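# Open cable manager, tuck loop inside, clip cover shut

## Task

The cable manager's cover starts latched closed, but one loop of the cable sits outside it, draped over the upper row of fingers. Open the cover by swinging it, move that loop down into the space between the manager's upper and lower rows of fingers, then swing the cover closed over the loop and press until it latches at both of its ends.

## Robot and tools

Robot: two arms, left_arm and right_arm, each with a two-finger gripper. Base positions in the scene frame: left_arm at (-0.017, +0.368, 0) m with quat_wxyz (+1.000, 0, 0, +0.014); right_arm at (-0.046, -0.290, 0) m with quat_wxyz (+1.000, 0, 0, +0.027). A camera stand is fixed to the floor behind the arms.

Frames. The scene frame has its origin at table-top height, halfway between the nominal bases. +x points out over the table, +z points up, and left_arm is on the +y side. Arm names do not match image left and right. Positions and velocities in results are in the scene frame. Offsets in commands run along the axes of the arm's own Hand target. On the gripper, fingers point along +z and open and close along y. end_effector_position is the point between the pads, about 1 cm short of the fingertips. Reported poses can be a few cm off, more at long reach.

Row format, shared by execute_actions and move. One row holds 14 numbers, each in [-1, 1]. The first 7 are left_arm: dx, dy, dz, rx, ry, rz, opening. The last 7 are the same for right_arm. All 14 are required even when only one arm moves. dx to rz are offsets from that arm's Hand target as it stood when the action or move began, not from the previous row. Scale: 1.0 equals 0.6 m or 180 degrees. rx, ry, rz together form a single rotation vector. Opening is absolute, not an offset: +1 is fully open (0.093 m) and -1 is closed. Sending all six pose numbers as 0 re-commands the current Hand target. A 0 in the opening slot is a real command, so repeat the current opening to leave a gripper unchanged.

execute_actions(actions, cameras). actions is a list of actions. Each action is a table of up to 15 rows, one per 1/30 s step. A shorter table holds its last row until the 15 steps are up. Images are returned only when actions is empty or cameras asks for them. An unknown camera name makes the whole call invalid.

move(target, speed, blend, opening_speed, grip_force, blocking, cameras). Drives each gripper in a straight line toward a target. target is one row, or a list of up to 15 rows, and every row is an offset from the same starting Hand targets. speed is in m/s, 0.002 to 2.9, default 0.25, and turning is capped at twice that in rad/s. The whole move has a 10 s cap. blend is in metres and rounds corners on a list; 0 means stop at each target. opening_speed is given per second on the -1..+1 scale, at least 0.2. grip_force is in newtons per pad, 10 to 50, and stays set until changed. Lower forces close slowly. blocking=false returns after about 0.5 s while the move keeps running. Paths do not avoid obstacles or the other arm. Faster moves lag, stray and hit harder. Keep paths away from an arm's own base. The result adds a "move:" line giving the ending (done, off_target, moving, held, fault) and the limits that acted (paced, held).

wait(seconds 0-10, cameras): lets time pass while the arms hold their commands. stop(cameras): brakes a running move. zoom_image(camera, region [x0,y0,x1,y1] pixels, at most 504x504): gives a closer look at the latest image. finished_scene(scene 1-2): ends the scene and cannot be undone.

Cameras: cam_head_left, cam_head_right, cam_high, cam_low, cam_left_wrist, cam_right_wrist. All are 672x504.

Results. These report each gripper's position and quaternion, the Hand target (where the next offsets start), Tool commands, and Joint positions, which end with the gripper gap in m. They also give joint velocities ("within noise" means still), joint torques, motor temperatures and grip_measured. grip_measured runs from +1 (open) to -1 (closed). The pads meet at about -0.94, and each mm of object width adds about 0.0208. It can read up to about 0.02 too open. To grip firmly, send a value about 0.24 below the reading for the object's width, and keep sending it to hold. The gripper often stops short of or below its target, or tilts, because of friction and weight. Check after each move, and send the remaining gap as an offset. An arm blocked by contact keeps pressing until you command it back. Commanded orientation is clipped to within 40 degrees of the measured one.

Joint ranges (rad): waist -2.618 to 3.054, shoulder 0 to 3.142, elbow 0 to 3.142 (straight at 2.901), wrist pitch ±1.571, wrist yaw ±1.571, wrist roll ±2.094.

Things to avoid. Don't hit fixed or heavy objects hard, and don't let parts fall or slam. Avoid very hard pushes and any contact between the arms or grippers; never close one gripper on the other's fingers. Don't strain the wrist camera cables. Motor heat builds from holding loads, stretched poses and pushing toward unreachable targets. A MOTOR HOT line appears at 75 °C. At 90 °C the arm folds and stays idle, and at 100 °C it collapses. The scene runs on while you think.

Each tool is called after "Call:" as a command line: name --argument value for each argument, lists and objects as JSON in quotes; but a table of rows of numbers goes row by row, as --pt "numbers of a row", without its own name.

## Session

Call:
execute_actions --actions '[]'

Scene clock: 0.00 s.
left_arm: end_effector_position=(+0.3780, +0.3872, +0.0699) grip_measured=+1.000 end_effector_quat_wxyz=(+0.552, -0.024, +0.833, +0.045) | right_arm: end_effector_position=(+0.3392, -0.2778, +0.0826) grip_measured=+1.000 end_effector_quat_wxyz=(+0.559, -0.019, +0.829, +0.014)
Joint positions: left_arm=[-0.019 1.636 0.39 0.846 -0.093 0.013 0.093] | right_arm=[-0.033 1.542 0.361 0.796 -0.024 -0.007 0.093]
Joint velocities: within noise
Joint torques (N m): no reading
Motor temperatures (°C): left_arm=[28 41 41 29 28 29 28] | right_arm=[30 35 37 35 30 31 29]
Heat: left arm: 41 °C; right arm: 37 °C.
Hand target: left_arm +0.3828, +0.3872, +0.0804; +0.565, -0.024, +0.823, +0.045 | right_arm +0.3445, -0.2777, +0.0949; +0.575, -0.019, +0.818, +0.014
Tool commands: left_gripper/opening=+1.0 right_gripper/opening=+1.0

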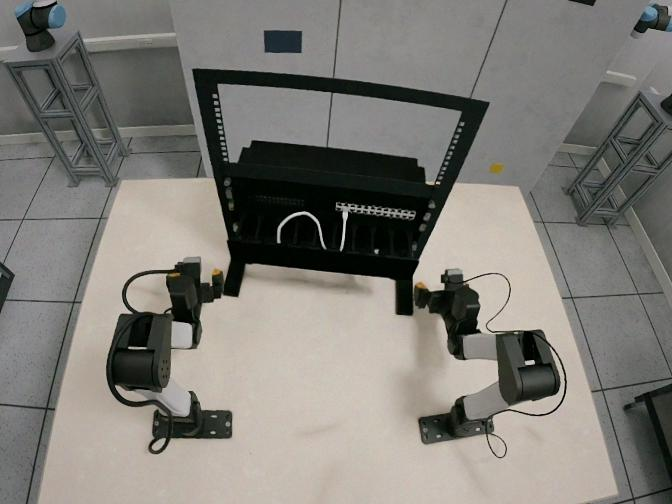

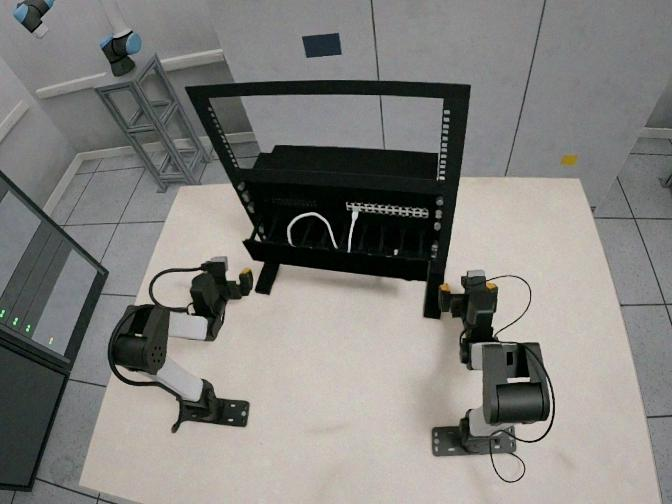

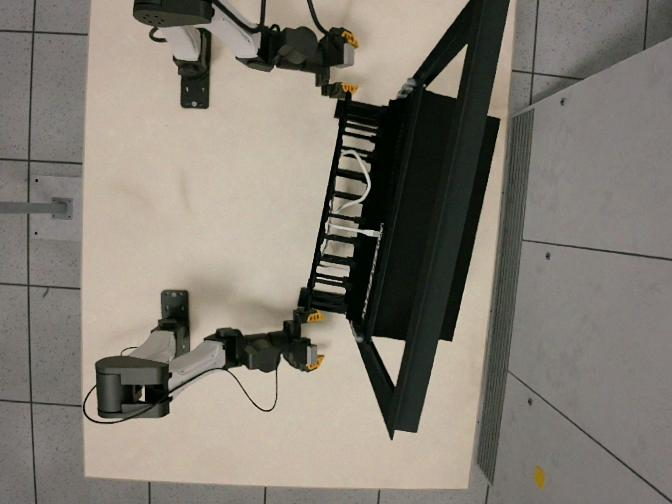

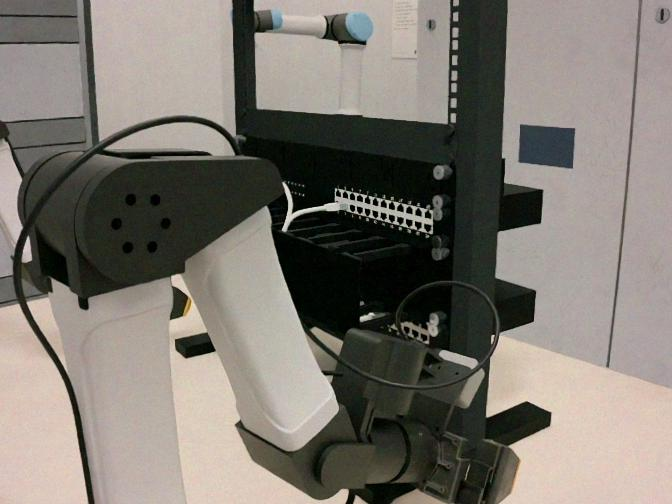

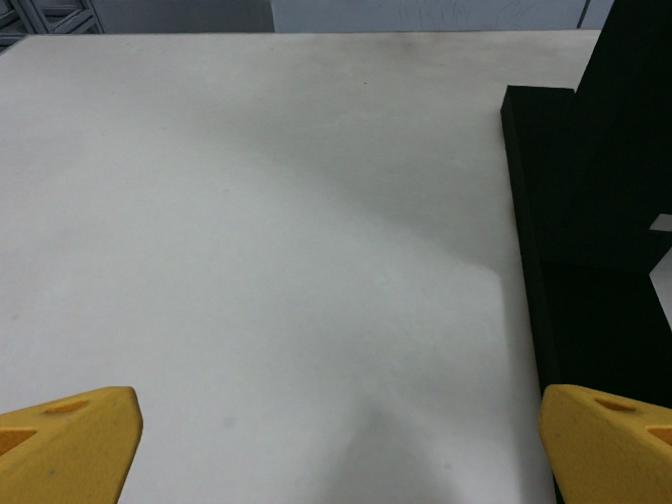

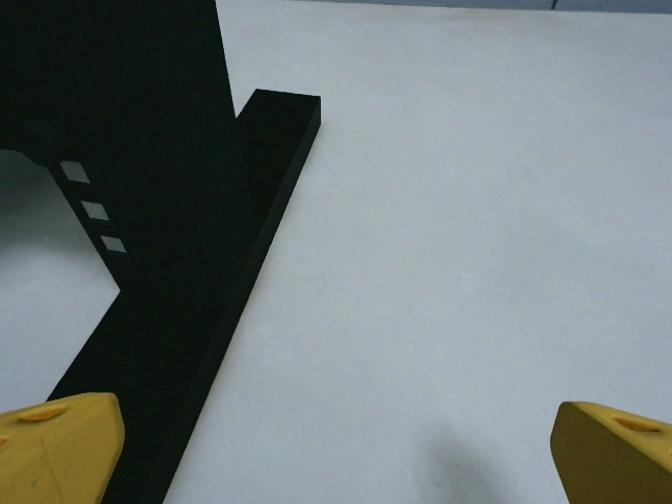

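Call:
zoom_image --camera "cam_head_left" --region '[210, 160, 450, 310]'

Call:
zoom_image --camera "cam_high" --region '[280, 60, 440, 350]'

Call:
zoom_image --camera "cam_low" --region '[240, 130, 480, 360]'

Call:
zoom_image --camera "cam_head_right" --region '[220, 160, 460, 310]'

Scaled by 2.100 from the camera's 672x504 image, which has a finer 960x720 frame.

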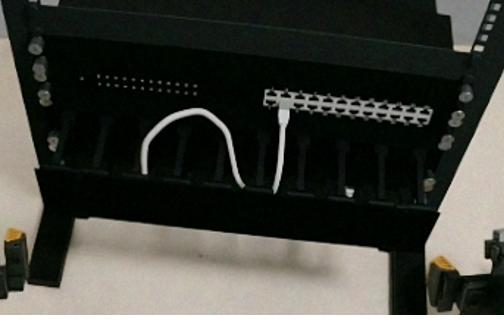

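Scaled by 1.738 from the camera's 672x504 image, which has a finer 960x720 frame.

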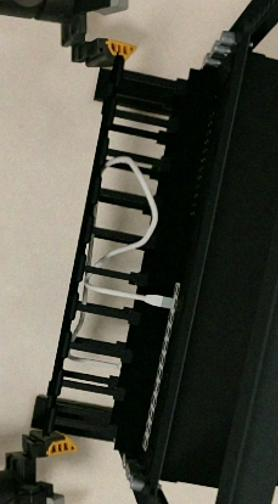

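Scaled by 2.100 from the camera's 672x504 image, which has a finer 960x720 frame.

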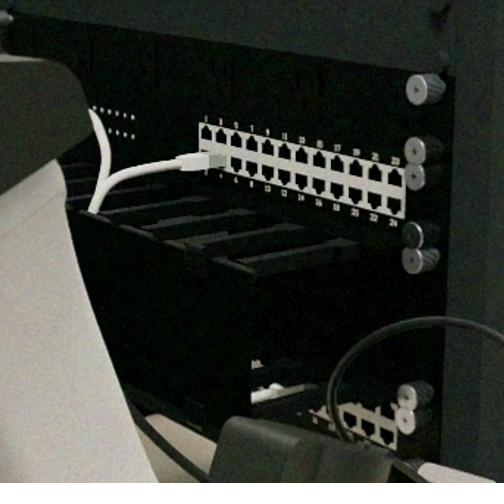

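Scaled by 2.100 from the camera's 672x504 image, which has a finer 960x720 frame.

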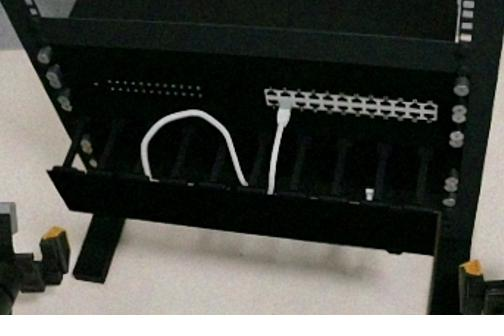

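Call:
move --target '[-0.35,-0.25,-0.36,0,0,0,1,-0.35,0.2,-0.36,0,0,0,1]' --cameras '["cam_left_wrist","cam_right_wrist","cam_low","cam_high"]'

Scene clock: 4.07 s.
left_arm: end_effector_position=(+0.2701, +0.2140, +0.3312) grip_measured=+1.000 end_effector_quat_wxyz=(+0.552, -0.005, +0.832, +0.054) | right_arm: end_effector_position=(+0.2073, -0.1648, +0.3541) grip_measured=+1.000 end_effector_quat_wxyz=(+0.566, -0.029, +0.824, +0.006)
Joint positions: left_arm=[-0.939 1.18 1.279 -0.766 -0.902 -0.462 0.093] | right_arm=[0.831 0.957 1.222 -0.788 0.769 0.356 0.093]
Joint torques (N m): left_arm=[-0.35 -2.04 8.54 1.58 -0.62 -0.14] | right_arm=[0.68 -1.63 9.83 1.48 0.26 0.07]
Heat: left arm: 42 °C; right arm: 38 °C.
Hand target: left_arm +0.2714, +0.2140, +0.3466; +0.565, -0.024, +0.823, +0.045 | right_arm +0.2068, -0.1644, +0.3658; +0.575, -0.019, +0.818, +0.014
Off the commanded pose: left_arm 0.015 m, 3 deg | right_arm 0.012 m, 2 deg.
move: off_target (left_arm, right_arm)
Images, in order (width x height): cam_high 672x504, cam_low 672x504, cam_left_wrist 672x504, cam_right_wrist 672x504.

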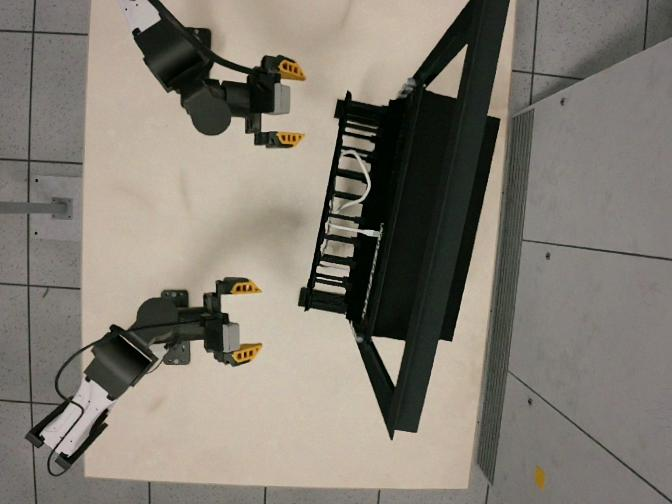

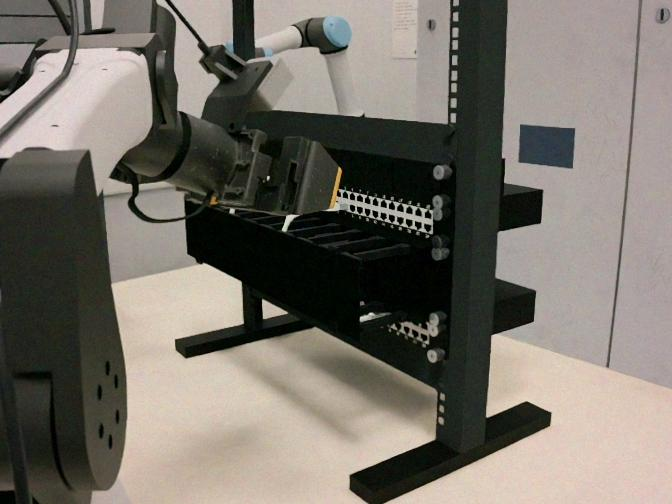

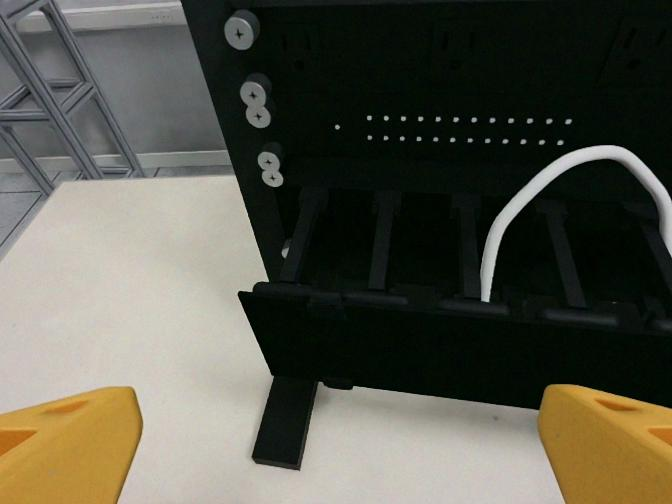

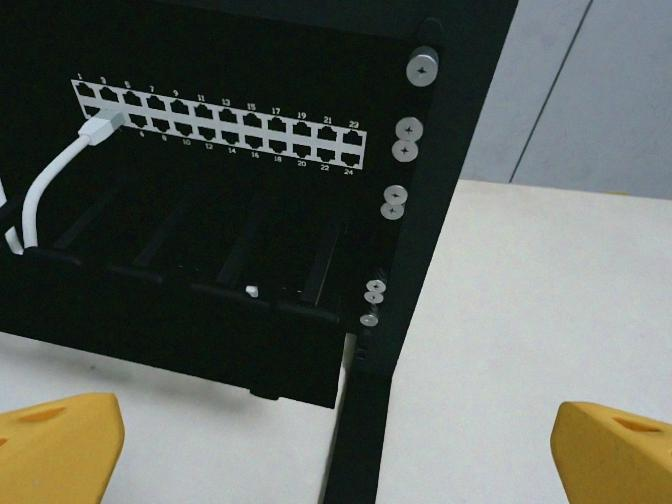

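Call:
zoom_image --camera "cam_left_wrist" --region '[220, 130, 672, 420]'

Call:
zoom_image --camera "cam_right_wrist" --region '[0, 180, 420, 430]'

Call:
zoom_image --camera "cam_low" --region '[180, 180, 460, 400]'

Scaled by 1.115 from the camera's 672x504 image, which has a finer 960x720 frame.

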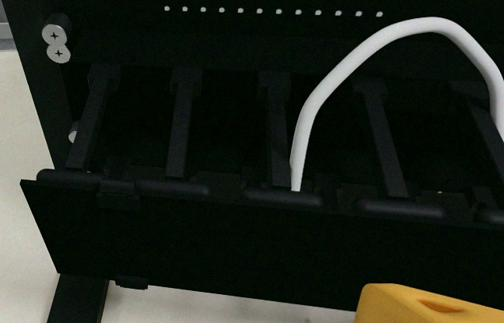

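Scaled by 1.200 from the camera's 672x504 image, which has a finer 960x720 frame.

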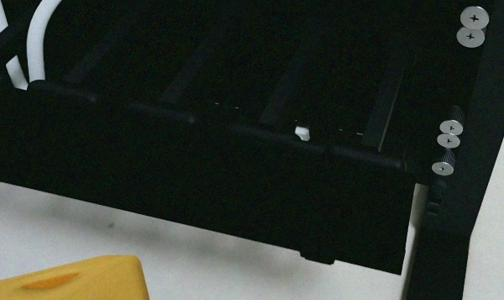

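Scaled by 1.800 from the camera's 672x504 image, which has a finer 960x720 frame.

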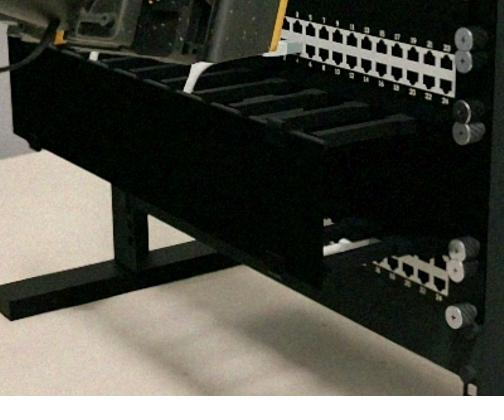

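Call:
move --target '[-0.11,0.02,-0.04,0.082,0.131,0.036,1,0,-0.1,-0.2,0,0,0,1]' --cameras '["cam_left_wrist","cam_low","cam_high"]'

Call:
zoom_image --camera "cam_low" --region '[180, 170, 460, 380]'

Call:
zoom_image --camera "cam_left_wrist" --region '[168, 100, 500, 350]'

Scene clock: 8.30 s.
left_arm: end_effector_position=(+0.2719, +0.2228, +0.4107) grip_measured=+1.000 end_effector_quat_wxyz=(+0.382, +0.082, +0.920, -0.032) | right_arm: end_effector_position=(+0.0985, -0.2301, +0.4026) grip_measured=+1.000 end_effector_quat_wxyz=(+0.513, -0.094, +0.845, +0.120)
Joint positions: left_arm=[-0.658 1.565 2.289 -1.563 -0.318 -0.329 0.093] | right_arm=[1.253 0.802 1.646 -1.562 0.829 0.692 0.093]
Joint torques (N m): left_arm=[0.53 -3.22 5.71 1.57 -0.06 0.23] | right_arm=[-0.92 2.71 5.98 1.3 0.15 -0.18]
Heat: left arm: 43 °C; right arm: 38 °C.
Hand target: left_arm +0.2717, +0.2228, +0.4173; +0.381, +0.085, +0.920, -0.035 | right_arm +0.0969, -0.2297, +0.4063; +0.575, -0.019, +0.818, +0.014
Off the commanded pose: left_arm 0.007 m, 1 deg | right_arm 0.004 m, 17 deg.
joint sent to its limit (left arm) — joint 4 (wrist pitch), lower limit. The joint targets still meet the commanded pose.
joint sent to its limit (right arm) — joint 4 (wrist pitch), lower limit. The joint targets are off in orientation, not in position.
move: off_target (right_arm)
Images, in order (width x height): cam_high 672x504, cam_low 672x504, cam_left_wrist 672x504.

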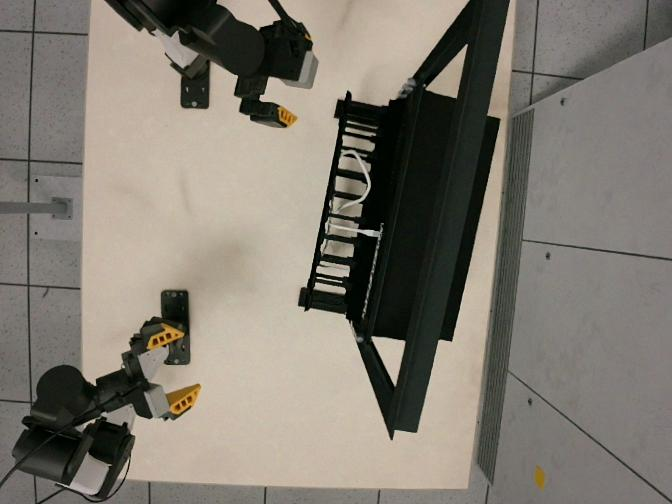

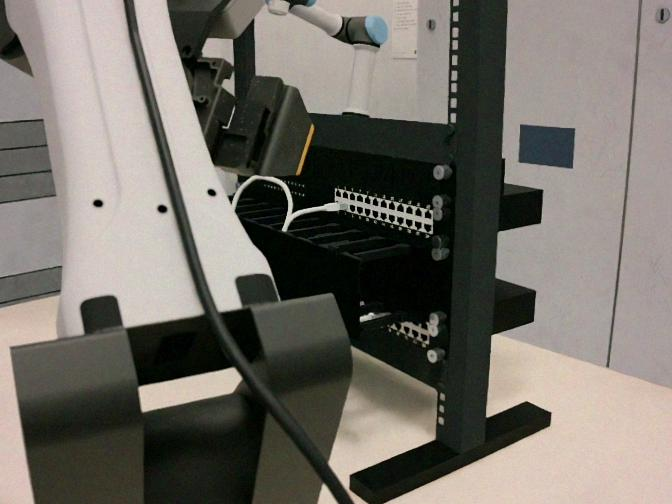

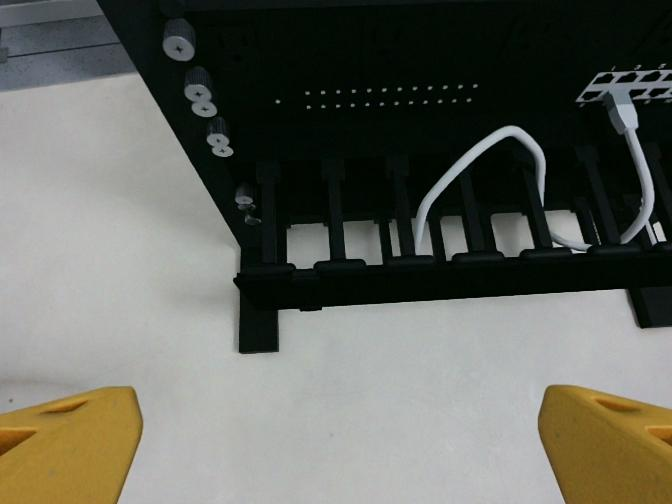

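Scaled by 1.800 from the camera's 672x504 image, which has a finer 960x720 frame.

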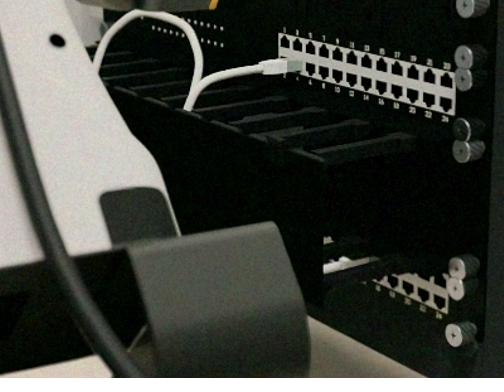

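Scaled by 1.518 from the camera's 672x504 image, which has a finer 960x720 frame.

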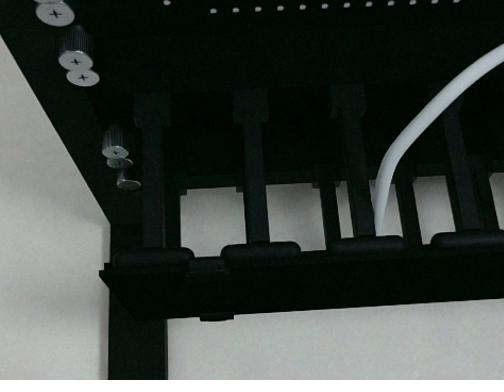

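Call:
move --target '[0,0,0,0,0,0,1,0.105,-0.229,0.317,-0.251,-0.025,-0.079,1]' --cameras '["cam_right_wrist","cam_high"]'

Call:
zoom_image --camera "cam_right_wrist" --region '[100, 100, 500, 400]'

Scene clock: 13.00 s.
left_arm: end_effector_position=(+0.2719, +0.2228, +0.4107) grip_measured=+1.000 end_effector_quat_wxyz=(+0.382, +0.082, +0.920, -0.032) | right_arm: end_effector_position=(+0.2593, -0.3604, +0.2773) grip_measured=+1.000 end_effector_quat_wxyz=(+0.554, -0.319, +0.726, +0.253)
Joint positions: left_arm=[-0.658 1.565 2.289 -1.563 -0.318 -0.329 0.093] | right_arm=[-0.826 1.625 1.451 -1.55 -1.307 -1.715 0.093]
Joint torques (N m): left_arm=[0.55 -3.26 5.57 1.55 -0.03 0.22] | right_arm=[0.59 -6.72 8.69 -0.2 -0.58 -0.21]
Heat: left arm: 43 °C; right arm: 38 °C.
Hand target: left_arm +0.2717, +0.2228, +0.4174; +0.381, +0.085, +0.920, -0.035 | right_arm +0.2608, -0.3594, +0.2824; +0.552, -0.335, +0.719, +0.258
Off the commanded pose: left_arm 0.007 m, 1 deg | right_arm 0.005 m, 2 deg.
joint sent to its limit (left arm) — joint 4 (wrist pitch), lower limit. The joint targets still meet the commanded pose.
joint sent to its limit (right arm) — joint 4 (wrist pitch), lower limit. The joint targets still meet the commanded pose.
move: done; limits=paced
Images, in order (width x height): cam_high 672x504, cam_right_wrist 672x504.

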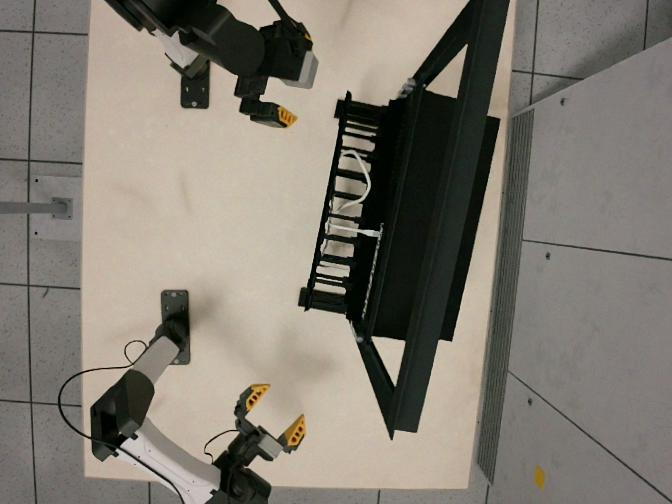

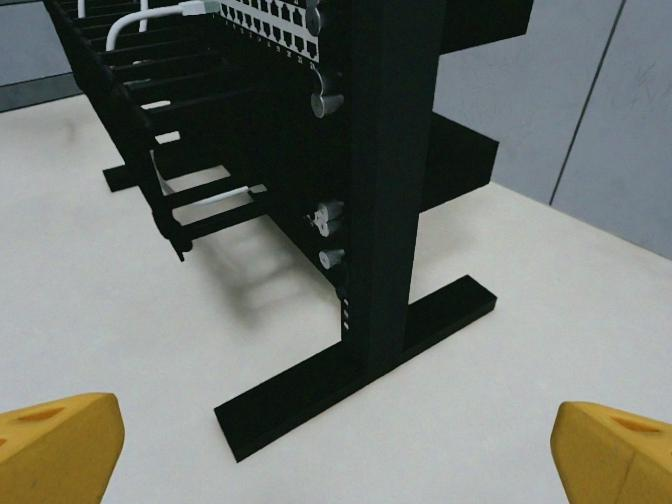

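Scaled by 1.260 from the camera's 672x504 image, which has a finer 960x720 frame.

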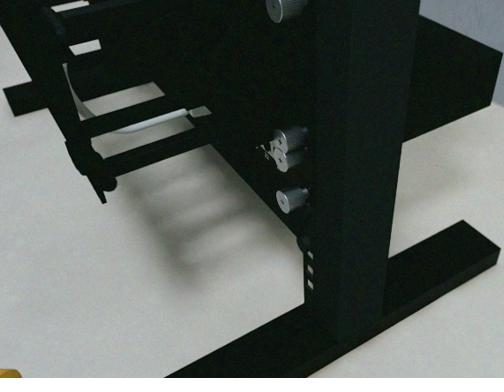

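Call:
zoom_image --camera "cam_right_wrist" --region '[90, 60, 290, 280]'

Scaled by 2.291 from the camera's 672x504 image, which has a finer 960x720 frame.

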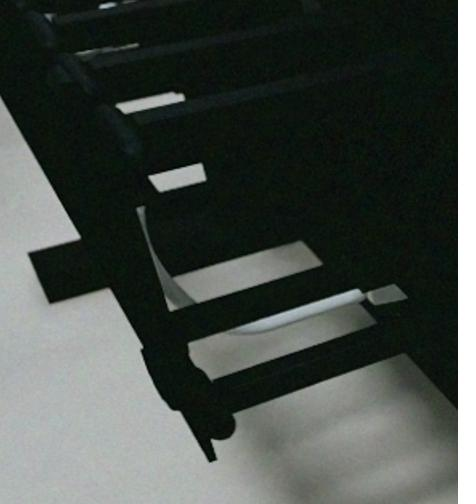

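Call:
move --target '[0,0,0,0,0,0,1,0,0.03,0.07,-0.107,0,-0.029,1]' --cameras '["cam_right_wrist","cam_high"]'

Call:
zoom_image --camera "cam_right_wrist" --region '[100, 100, 450, 350]'

Scene clock: 15.10 s.
left_arm: end_effector_position=(+0.2719, +0.2228, +0.4107) grip_measured=+1.000 end_effector_quat_wxyz=(+0.382, +0.082, +0.920, -0.032) | right_arm: end_effector_position=(+0.2714, -0.3169, +0.2668) grip_measured=+1.000 end_effector_quat_wxyz=(+0.528, -0.400, +0.695, +0.280)
Joint positions: left_arm=[-0.658 1.565 2.289 -1.563 -0.318 -0.329 0.093] | right_arm=[-0.669 1.664 1.47 -1.552 -1.275 -1.789 0.093]
Joint torques (N m): left_arm=[0.49 -3.03 5.81 1.53 -0.11 0.2] | right_arm=[0.47 -6.95 8.65 -0.21 -0.56 -0.19]
Heat: left arm: 43 °C; right arm: 38 °C.
Hand target: left_arm +0.2717, +0.2228, +0.4174; +0.381, +0.085, +0.920, -0.035 | right_arm +0.2730, -0.3168, +0.2716; +0.499, -0.455, +0.650, +0.349
Off the commanded pose: left_arm 0.007 m, 1 deg | right_arm 0.005 m, 12 deg.
joint sent to its limit (left arm) — joint 4 (wrist pitch), lower limit. The joint targets still meet the commanded pose.
joint sent to its limit (right arm) — joint 4 (wrist pitch), lower limit. The joint targets are off in orientation, not in position.
move: off_target (right_arm)
Images, in order (width x height): cam_high 672x504, cam_right_wrist 672x504.

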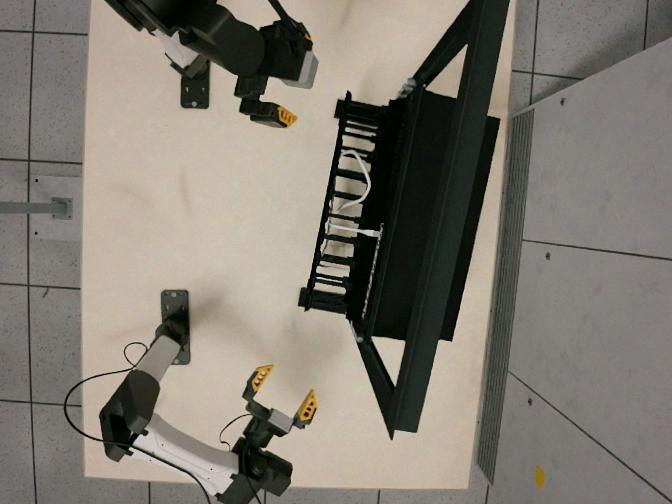

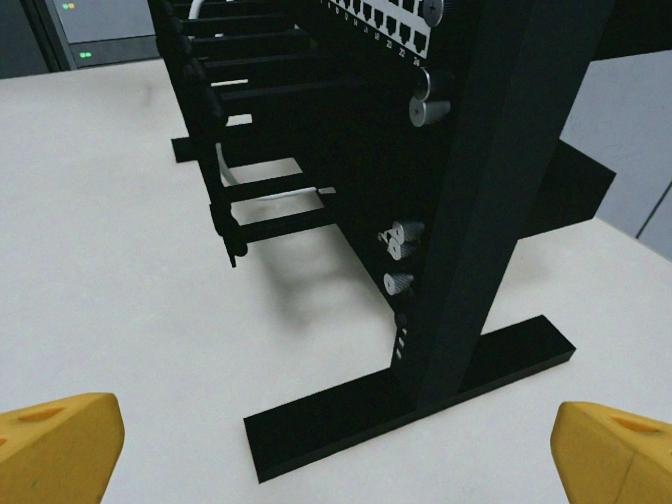

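Scaled by 1.440 from the camera's 672x504 image, which has a finer 960x720 frame.

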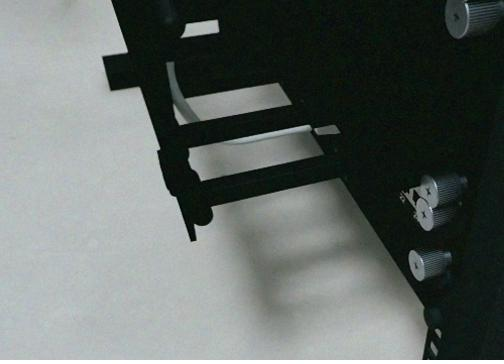

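Call:
move --target '[0.06,0.06,0.12,0,-0.08,0,1,0,0,0,0,0,0,1]' --cameras '["cam_left_wrist","cam_high","cam_low"]'

Call:
zoom_image --camera "cam_left_wrist" --region '[168, 180, 500, 430]'

Scene clock: 17.30 s.
left_arm: end_effector_position=(+0.3028, +0.2538, +0.3361) grip_measured=+1.000 end_effector_quat_wxyz=(+0.482, +0.076, +0.872, -0.040) | right_arm: end_effector_position=(+0.2713, -0.3169, +0.2667) grip_measured=+1.000 end_effector_quat_wxyz=(+0.527, -0.401, +0.695, +0.280)
Joint positions: left_arm=[-0.494 1.151 1.37 -0.801 -0.248 -0.156 0.093] | right_arm=[-0.669 1.664 1.47 -1.552 -1.275 -1.79 0.093]
Joint torques (N m): left_arm=[0.51 -3.37 4.55 2.15 -0.08 0.16] | right_arm=[0.57 -6.98 8.58 -0.2 -0.57 -0.17]
Heat: left arm: 43 °C; right arm: 39 °C.
Hand target: left_arm +0.3033, +0.2535, +0.3409; +0.493, +0.080, +0.865, -0.045 | right_arm +0.2730, -0.3168, +0.2715; +0.499, -0.455, +0.650, +0.349
Off the commanded pose: left_arm 0.005 m, 2 deg | right_arm 0.005 m, 12 deg.
joint sent to its limit (right arm) — joint 4 (wrist pitch), lower limit. The joint targets are off in orientation, not in position.
move: off_target (right_arm)
Images, in order (width x height): cam_high 672x504, cam_low 672x504, cam_left_wrist 672x504.

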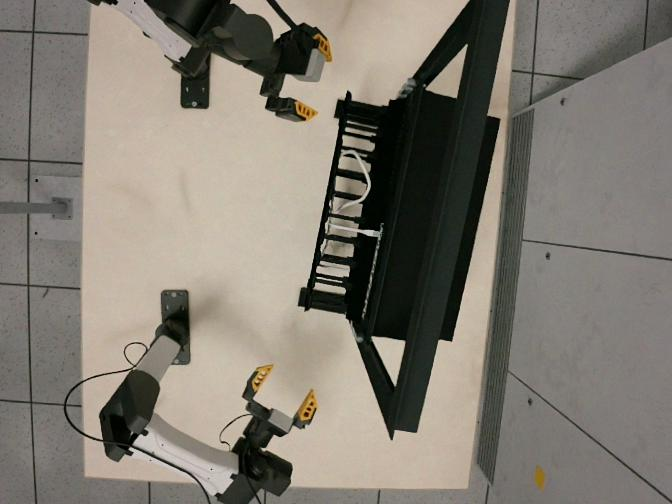

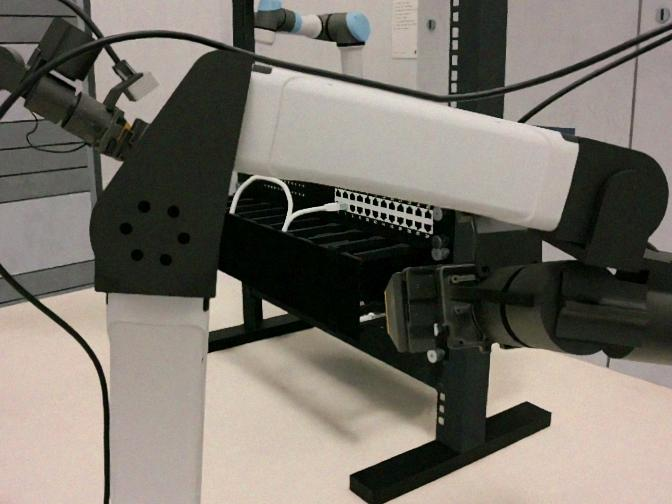

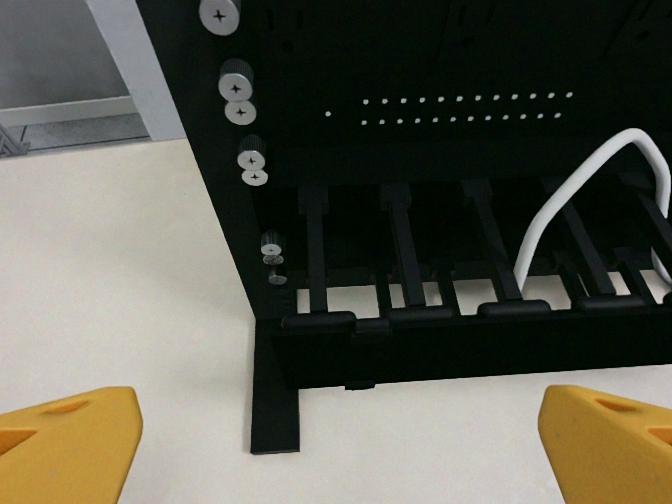

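Scaled by 1.518 from the camera's 672x504 image, which has a finer 960x720 frame.

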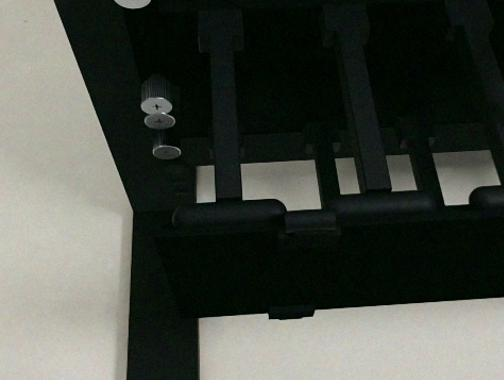

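Call:
move --target '[0,0,0,0,0,0,1,0.052,-0.001,0.045,0.054,-0.044,0.011,-1]' --cameras '["cam_right_wrist","cam_high","cam_low"]'

Call:
zoom_image --camera "cam_right_wrist" --region '[100, 100, 450, 504]'

Scene clock: 20.97 s.
left_arm: end_effector_position=(+0.3028, +0.2537, +0.3363) grip_measured=+1.000 end_effector_quat_wxyz=(+0.482, +0.076, +0.872, -0.041) | right_arm: end_effector_position=(+0.2764, -0.3008, +0.2320) grip_measured=-0.985 end_effector_quat_wxyz=(+0.563, -0.369, +0.658, +0.336)
Joint positions: left_arm=[-0.494 1.151 1.37 -0.8 -0.248 -0.156 0.093] | right_arm=[-0.63 1.738 1.302 -1.494 -1.422 -1.907 0]
Joint torques (N m): left_arm=[0.39 -3.36 4.6 2.12 -0.07 0.18] | right_arm=[0.53 -7.47 6.23 -0.19 -0.74 -0.22]
Heat: left arm: 43 °C; right arm: 39 °C.
Hand target: left_arm +0.3033, +0.2535, +0.3409; +0.493, +0.080, +0.865, -0.045 | right_arm +0.2798, -0.3001, +0.2345; +0.573, -0.375, +0.649, +0.332
Off the commanded pose: left_arm 0.005 m, 2 deg | right_arm 0.004 m, 2 deg.
move: done
Images, in order (width x height): cam_high 672x504, cam_low 672x504, cam_right_wrist 672x504.

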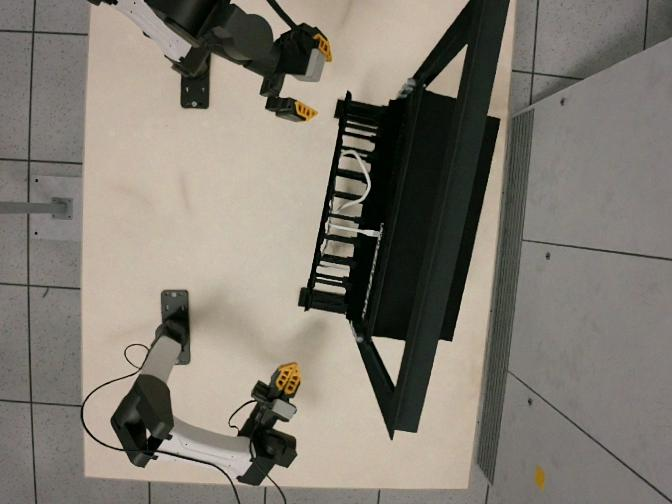

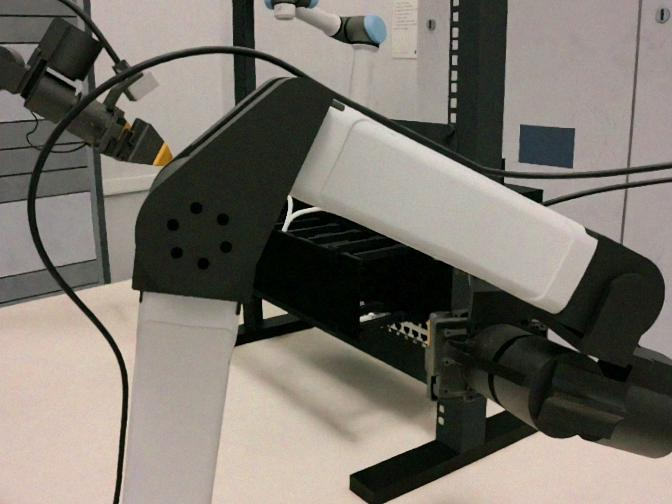

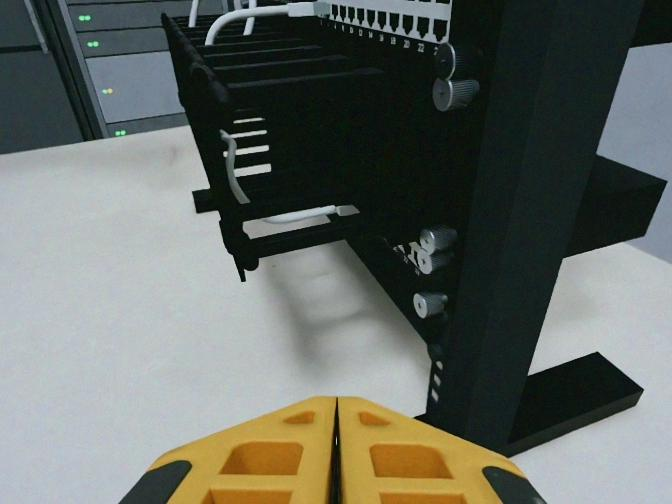

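Scaled by 1.248 from the camera's 672x504 image, which has a finer 960x720 frame.

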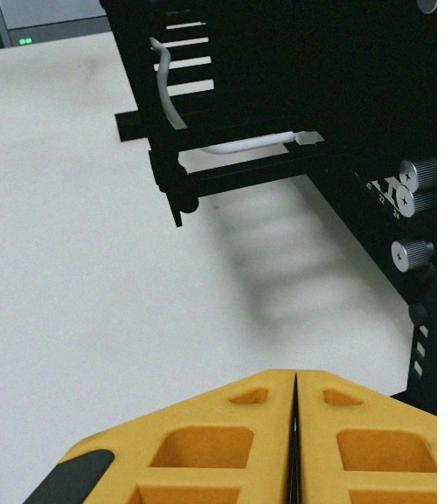

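Call:
move --target '[0,0,0,0,0,0,1,-0.0667,0,0,0,0,0,-1]' --cameras '["cam_right_wrist"]'

Call:
move --target '[0,0,0,0,0,0,1,0,0,0.0833,0,0,0,-1]' --cameras '["cam_right_wrist"]'

Scene clock: 23.17 s.
left_arm: end_effector_position=(+0.3028, +0.2537, +0.3363) grip_measured=+1.000 end_effector_quat_wxyz=(+0.482, +0.076, +0.872, -0.041) | right_arm: end_effector_position=(+0.2842, -0.3000, +0.2572) grip_measured=-0.985 end_effector_quat_wxyz=(+0.562, -0.366, +0.659, +0.341)
Joint positions: left_arm=[-0.494 1.151 1.37 -0.8 -0.248 -0.156 0.093] | right_arm=[-0.613 1.728 1.396 -1.518 -1.429 -1.816 0]
Joint torques (N m): left_arm=[0.54 -3.32 4.46 2.15 0.03 0.19] | right_arm=[0.55 -11.36 7.91 -0.27 -0.74 0.03]
Heat: left arm: 43 °C; right arm: 39 °C.
Hand target: left_arm +0.3033, +0.2535, +0.3409; +0.493, +0.080, +0.865, -0.045 | right_arm +0.2823, -0.2958, +0.2742; +0.573, -0.375, +0.649, +0.332
Off the commanded pose: left_arm 0.005 m, 2 deg | right_arm 0.018 m, 2 deg.
move: off_target (right_arm)
Images, in order (width x height): cam_right_wrist 672x504.

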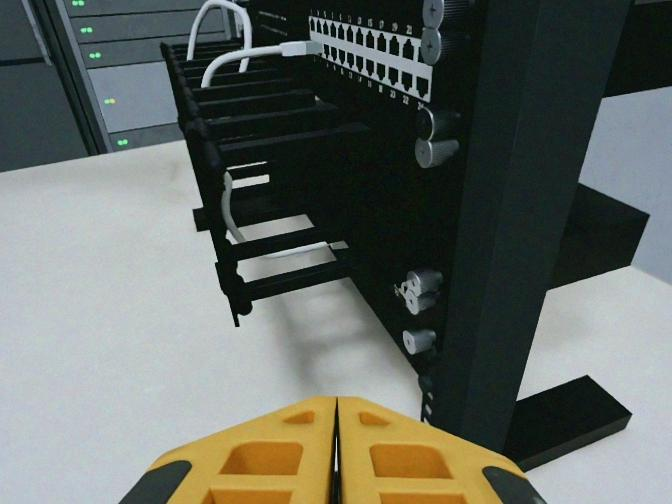

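Scene clock: 25.83 s.
left_arm: end_effector_position=(+0.3028, +0.2537, +0.3363) grip_measured=+1.000 end_effector_quat_wxyz=(+0.482, +0.076, +0.872, -0.041) | right_arm: end_effector_position=(+0.3089, -0.2570, +0.2585) grip_measured=-0.985 end_effector_quat_wxyz=(+0.562, -0.363, +0.658, +0.346)
Joint positions: left_arm=[-0.494 1.151 1.37 -0.8 -0.248 -0.156 0.093] | right_arm=[-0.445 1.478 1.069 -0.402 -1.39 -0.756 0]
Joint torques (N m): left_arm=[0.61 -3.4 4.57 2.09 -0.06 0.18] | right_arm=[0.81 -9.92 7.02 1.28 -0.4 0.04]
Heat: left arm: 43 °C; right arm: 39 °C.
Hand target: left_arm +0.3033, +0.2535, +0.3409; +0.493, +0.080, +0.865, -0.045 | right_arm +0.3070, -0.2527, +0.2681; +0.573, -0.375, +0.649, +0.332
Off the commanded pose: left_arm 0.005 m, 2 deg | right_arm 0.011 m, 3 deg.
move: off_target (right_arm)
Images, in order (width x height): cam_right_wrist 672x504.

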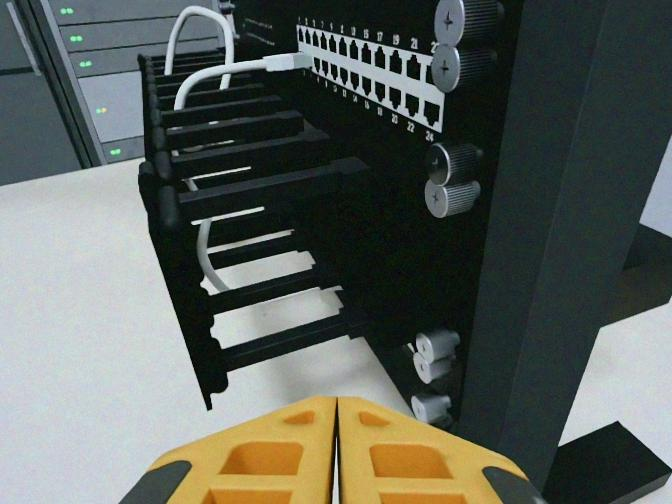

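Call:
zoom_image --camera "cam_right_wrist" --region '[372, 130, 572, 430]'

Call:
zoom_image --camera "cam_right_wrist" --region '[100, 130, 350, 430]'

Scaled by 1.680 from the camera's 672x504 image, which has a finer 960x720 frame.

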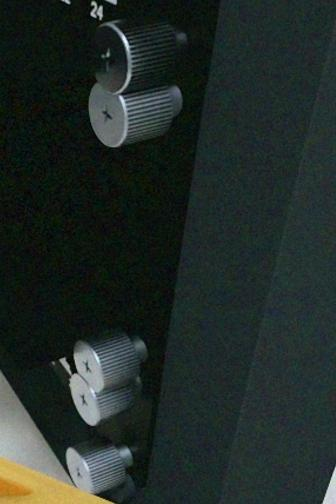

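Scaled by 1.680 from the camera's 672x504 image, which has a finer 960x720 frame.

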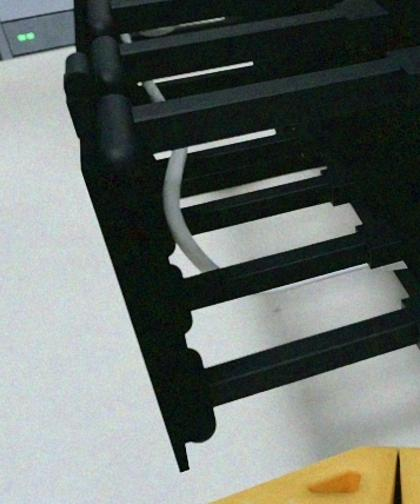

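Call:
move --target '[0,0,0,0,0,0,1,0.018,0.039,0.084,0,0,0,-1]' --speed 0.12 --cameras '["cam_right_wrist","cam_high","cam_low"]'

Scene clock: 32.77 s.
left_arm: end_effector_position=(+0.3028, +0.2537, +0.3363) grip_measured=+1.000 end_effector_quat_wxyz=(+0.482, +0.076, +0.872, -0.041) | right_arm: end_effector_position=(+0.3127, -0.2018, +0.2400) grip_measured=-0.985 end_effector_quat_wxyz=(+0.560, -0.365, +0.660, +0.343)
Joint positions: left_arm=[-0.494 1.151 1.37 -0.8 -0.248 -0.156 0.093] | right_arm=[-0.257 1.403 0.84 0.139 -1.229 -0.357 0]
Joint torques (N m): left_arm=[0.57 -3.43 4.7 2.07 -0.02 0.21] | right_arm=[0.76 -9.02 7.12 1.58 -0.23 0.05]
Motor temperatures (°C): left_arm=[28 42 44 34 28 29 28] | right_arm=[30 38 39 37 30 31 29]
Heat: left arm: 44 °C; right arm: 39 °C.
Hand target: left_arm +0.3033, +0.2535, +0.3409; +0.493, +0.080, +0.865, -0.045 | right_arm +0.3110, -0.1989, +0.2512; +0.573, -0.375, +0.649, +0.332
Off the commanded pose: left_arm 0.005 m, 2 deg | right_arm 0.012 m, 3 deg.
move: off_target (right_arm)
Images, in order (width x height): cam_high 672x504, cam_low 672x504, cam_right_wrist 672x504.

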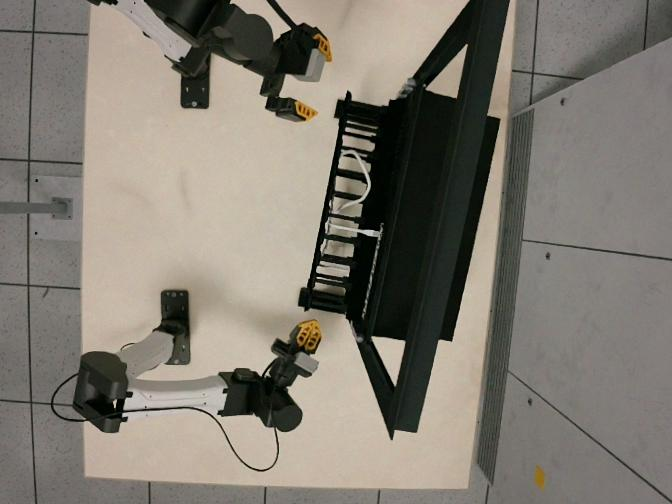

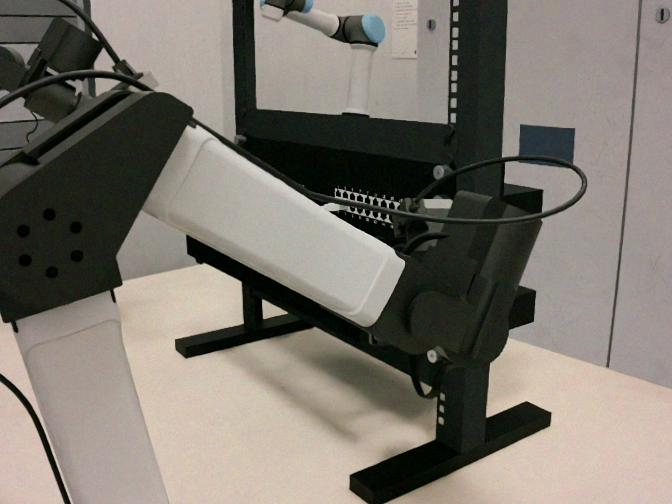

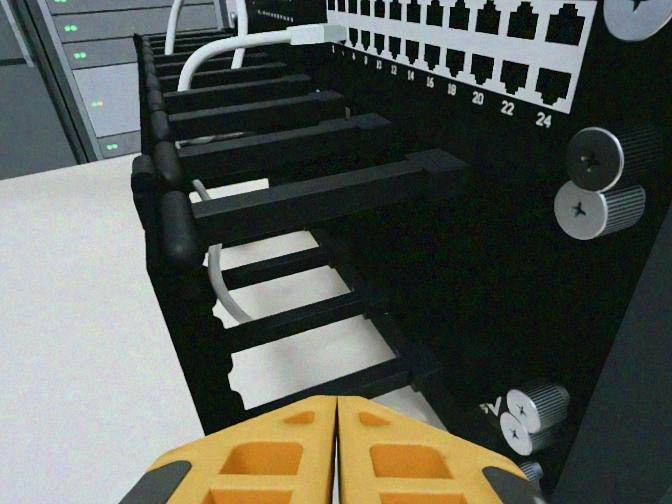

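Call:
move --target '[0,0,0,0,0,0,1,-0.007,0.018,0.06,0,0,0,-1]' --speed 0.08 --cameras '["cam_right_wrist"]'

Scene clock: 34.37 s.
left_arm: end_effector_position=(+0.3028, +0.2537, +0.3363) grip_measured=+1.000 end_effector_quat_wxyz=(+0.482, +0.076, +0.872, -0.041) | right_arm: end_effector_position=(+0.3212, -0.1681, +0.2415) grip_measured=-0.985 end_effector_quat_wxyz=(+0.562, -0.364, +0.663, +0.334)
Joint positions: left_arm=[-0.494 1.151 1.37 -0.8 -0.248 -0.156 0.093] | right_arm=[-0.131 1.403 0.821 0.262 -1.094 -0.252 0]
Joint torques (N m): left_arm=[0.59 -3.47 4.59 2.15 -0.02 0.21] | right_arm=[1.37 -7.45 7.39 1.79 -0.25 0.06]
Heat: left arm: 44 °C; right arm: 39 °C.
Hand target: left_arm +0.3033, +0.2535, +0.3409; +0.493, +0.080, +0.865, -0.045 | right_arm +0.3197, -0.1621, +0.2510; +0.573, -0.375, +0.649, +0.332
Off the commanded pose: left_arm 0.005 m, 2 deg | right_arm 0.011 m, 2 deg.
move: off_target (right_arm)
Images, in order (width x height): cam_right_wrist 672x504.

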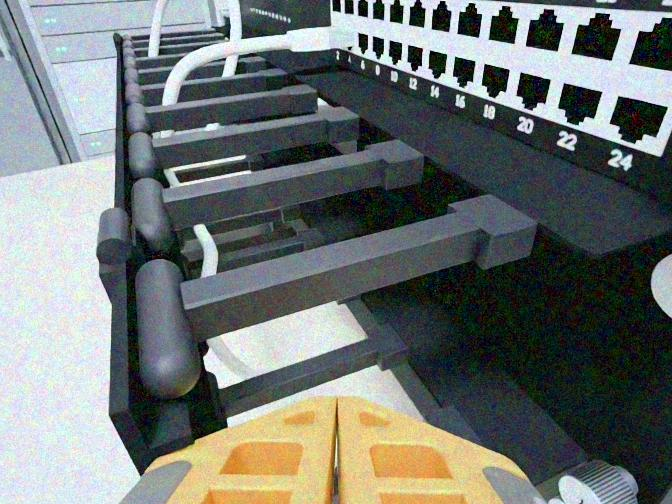

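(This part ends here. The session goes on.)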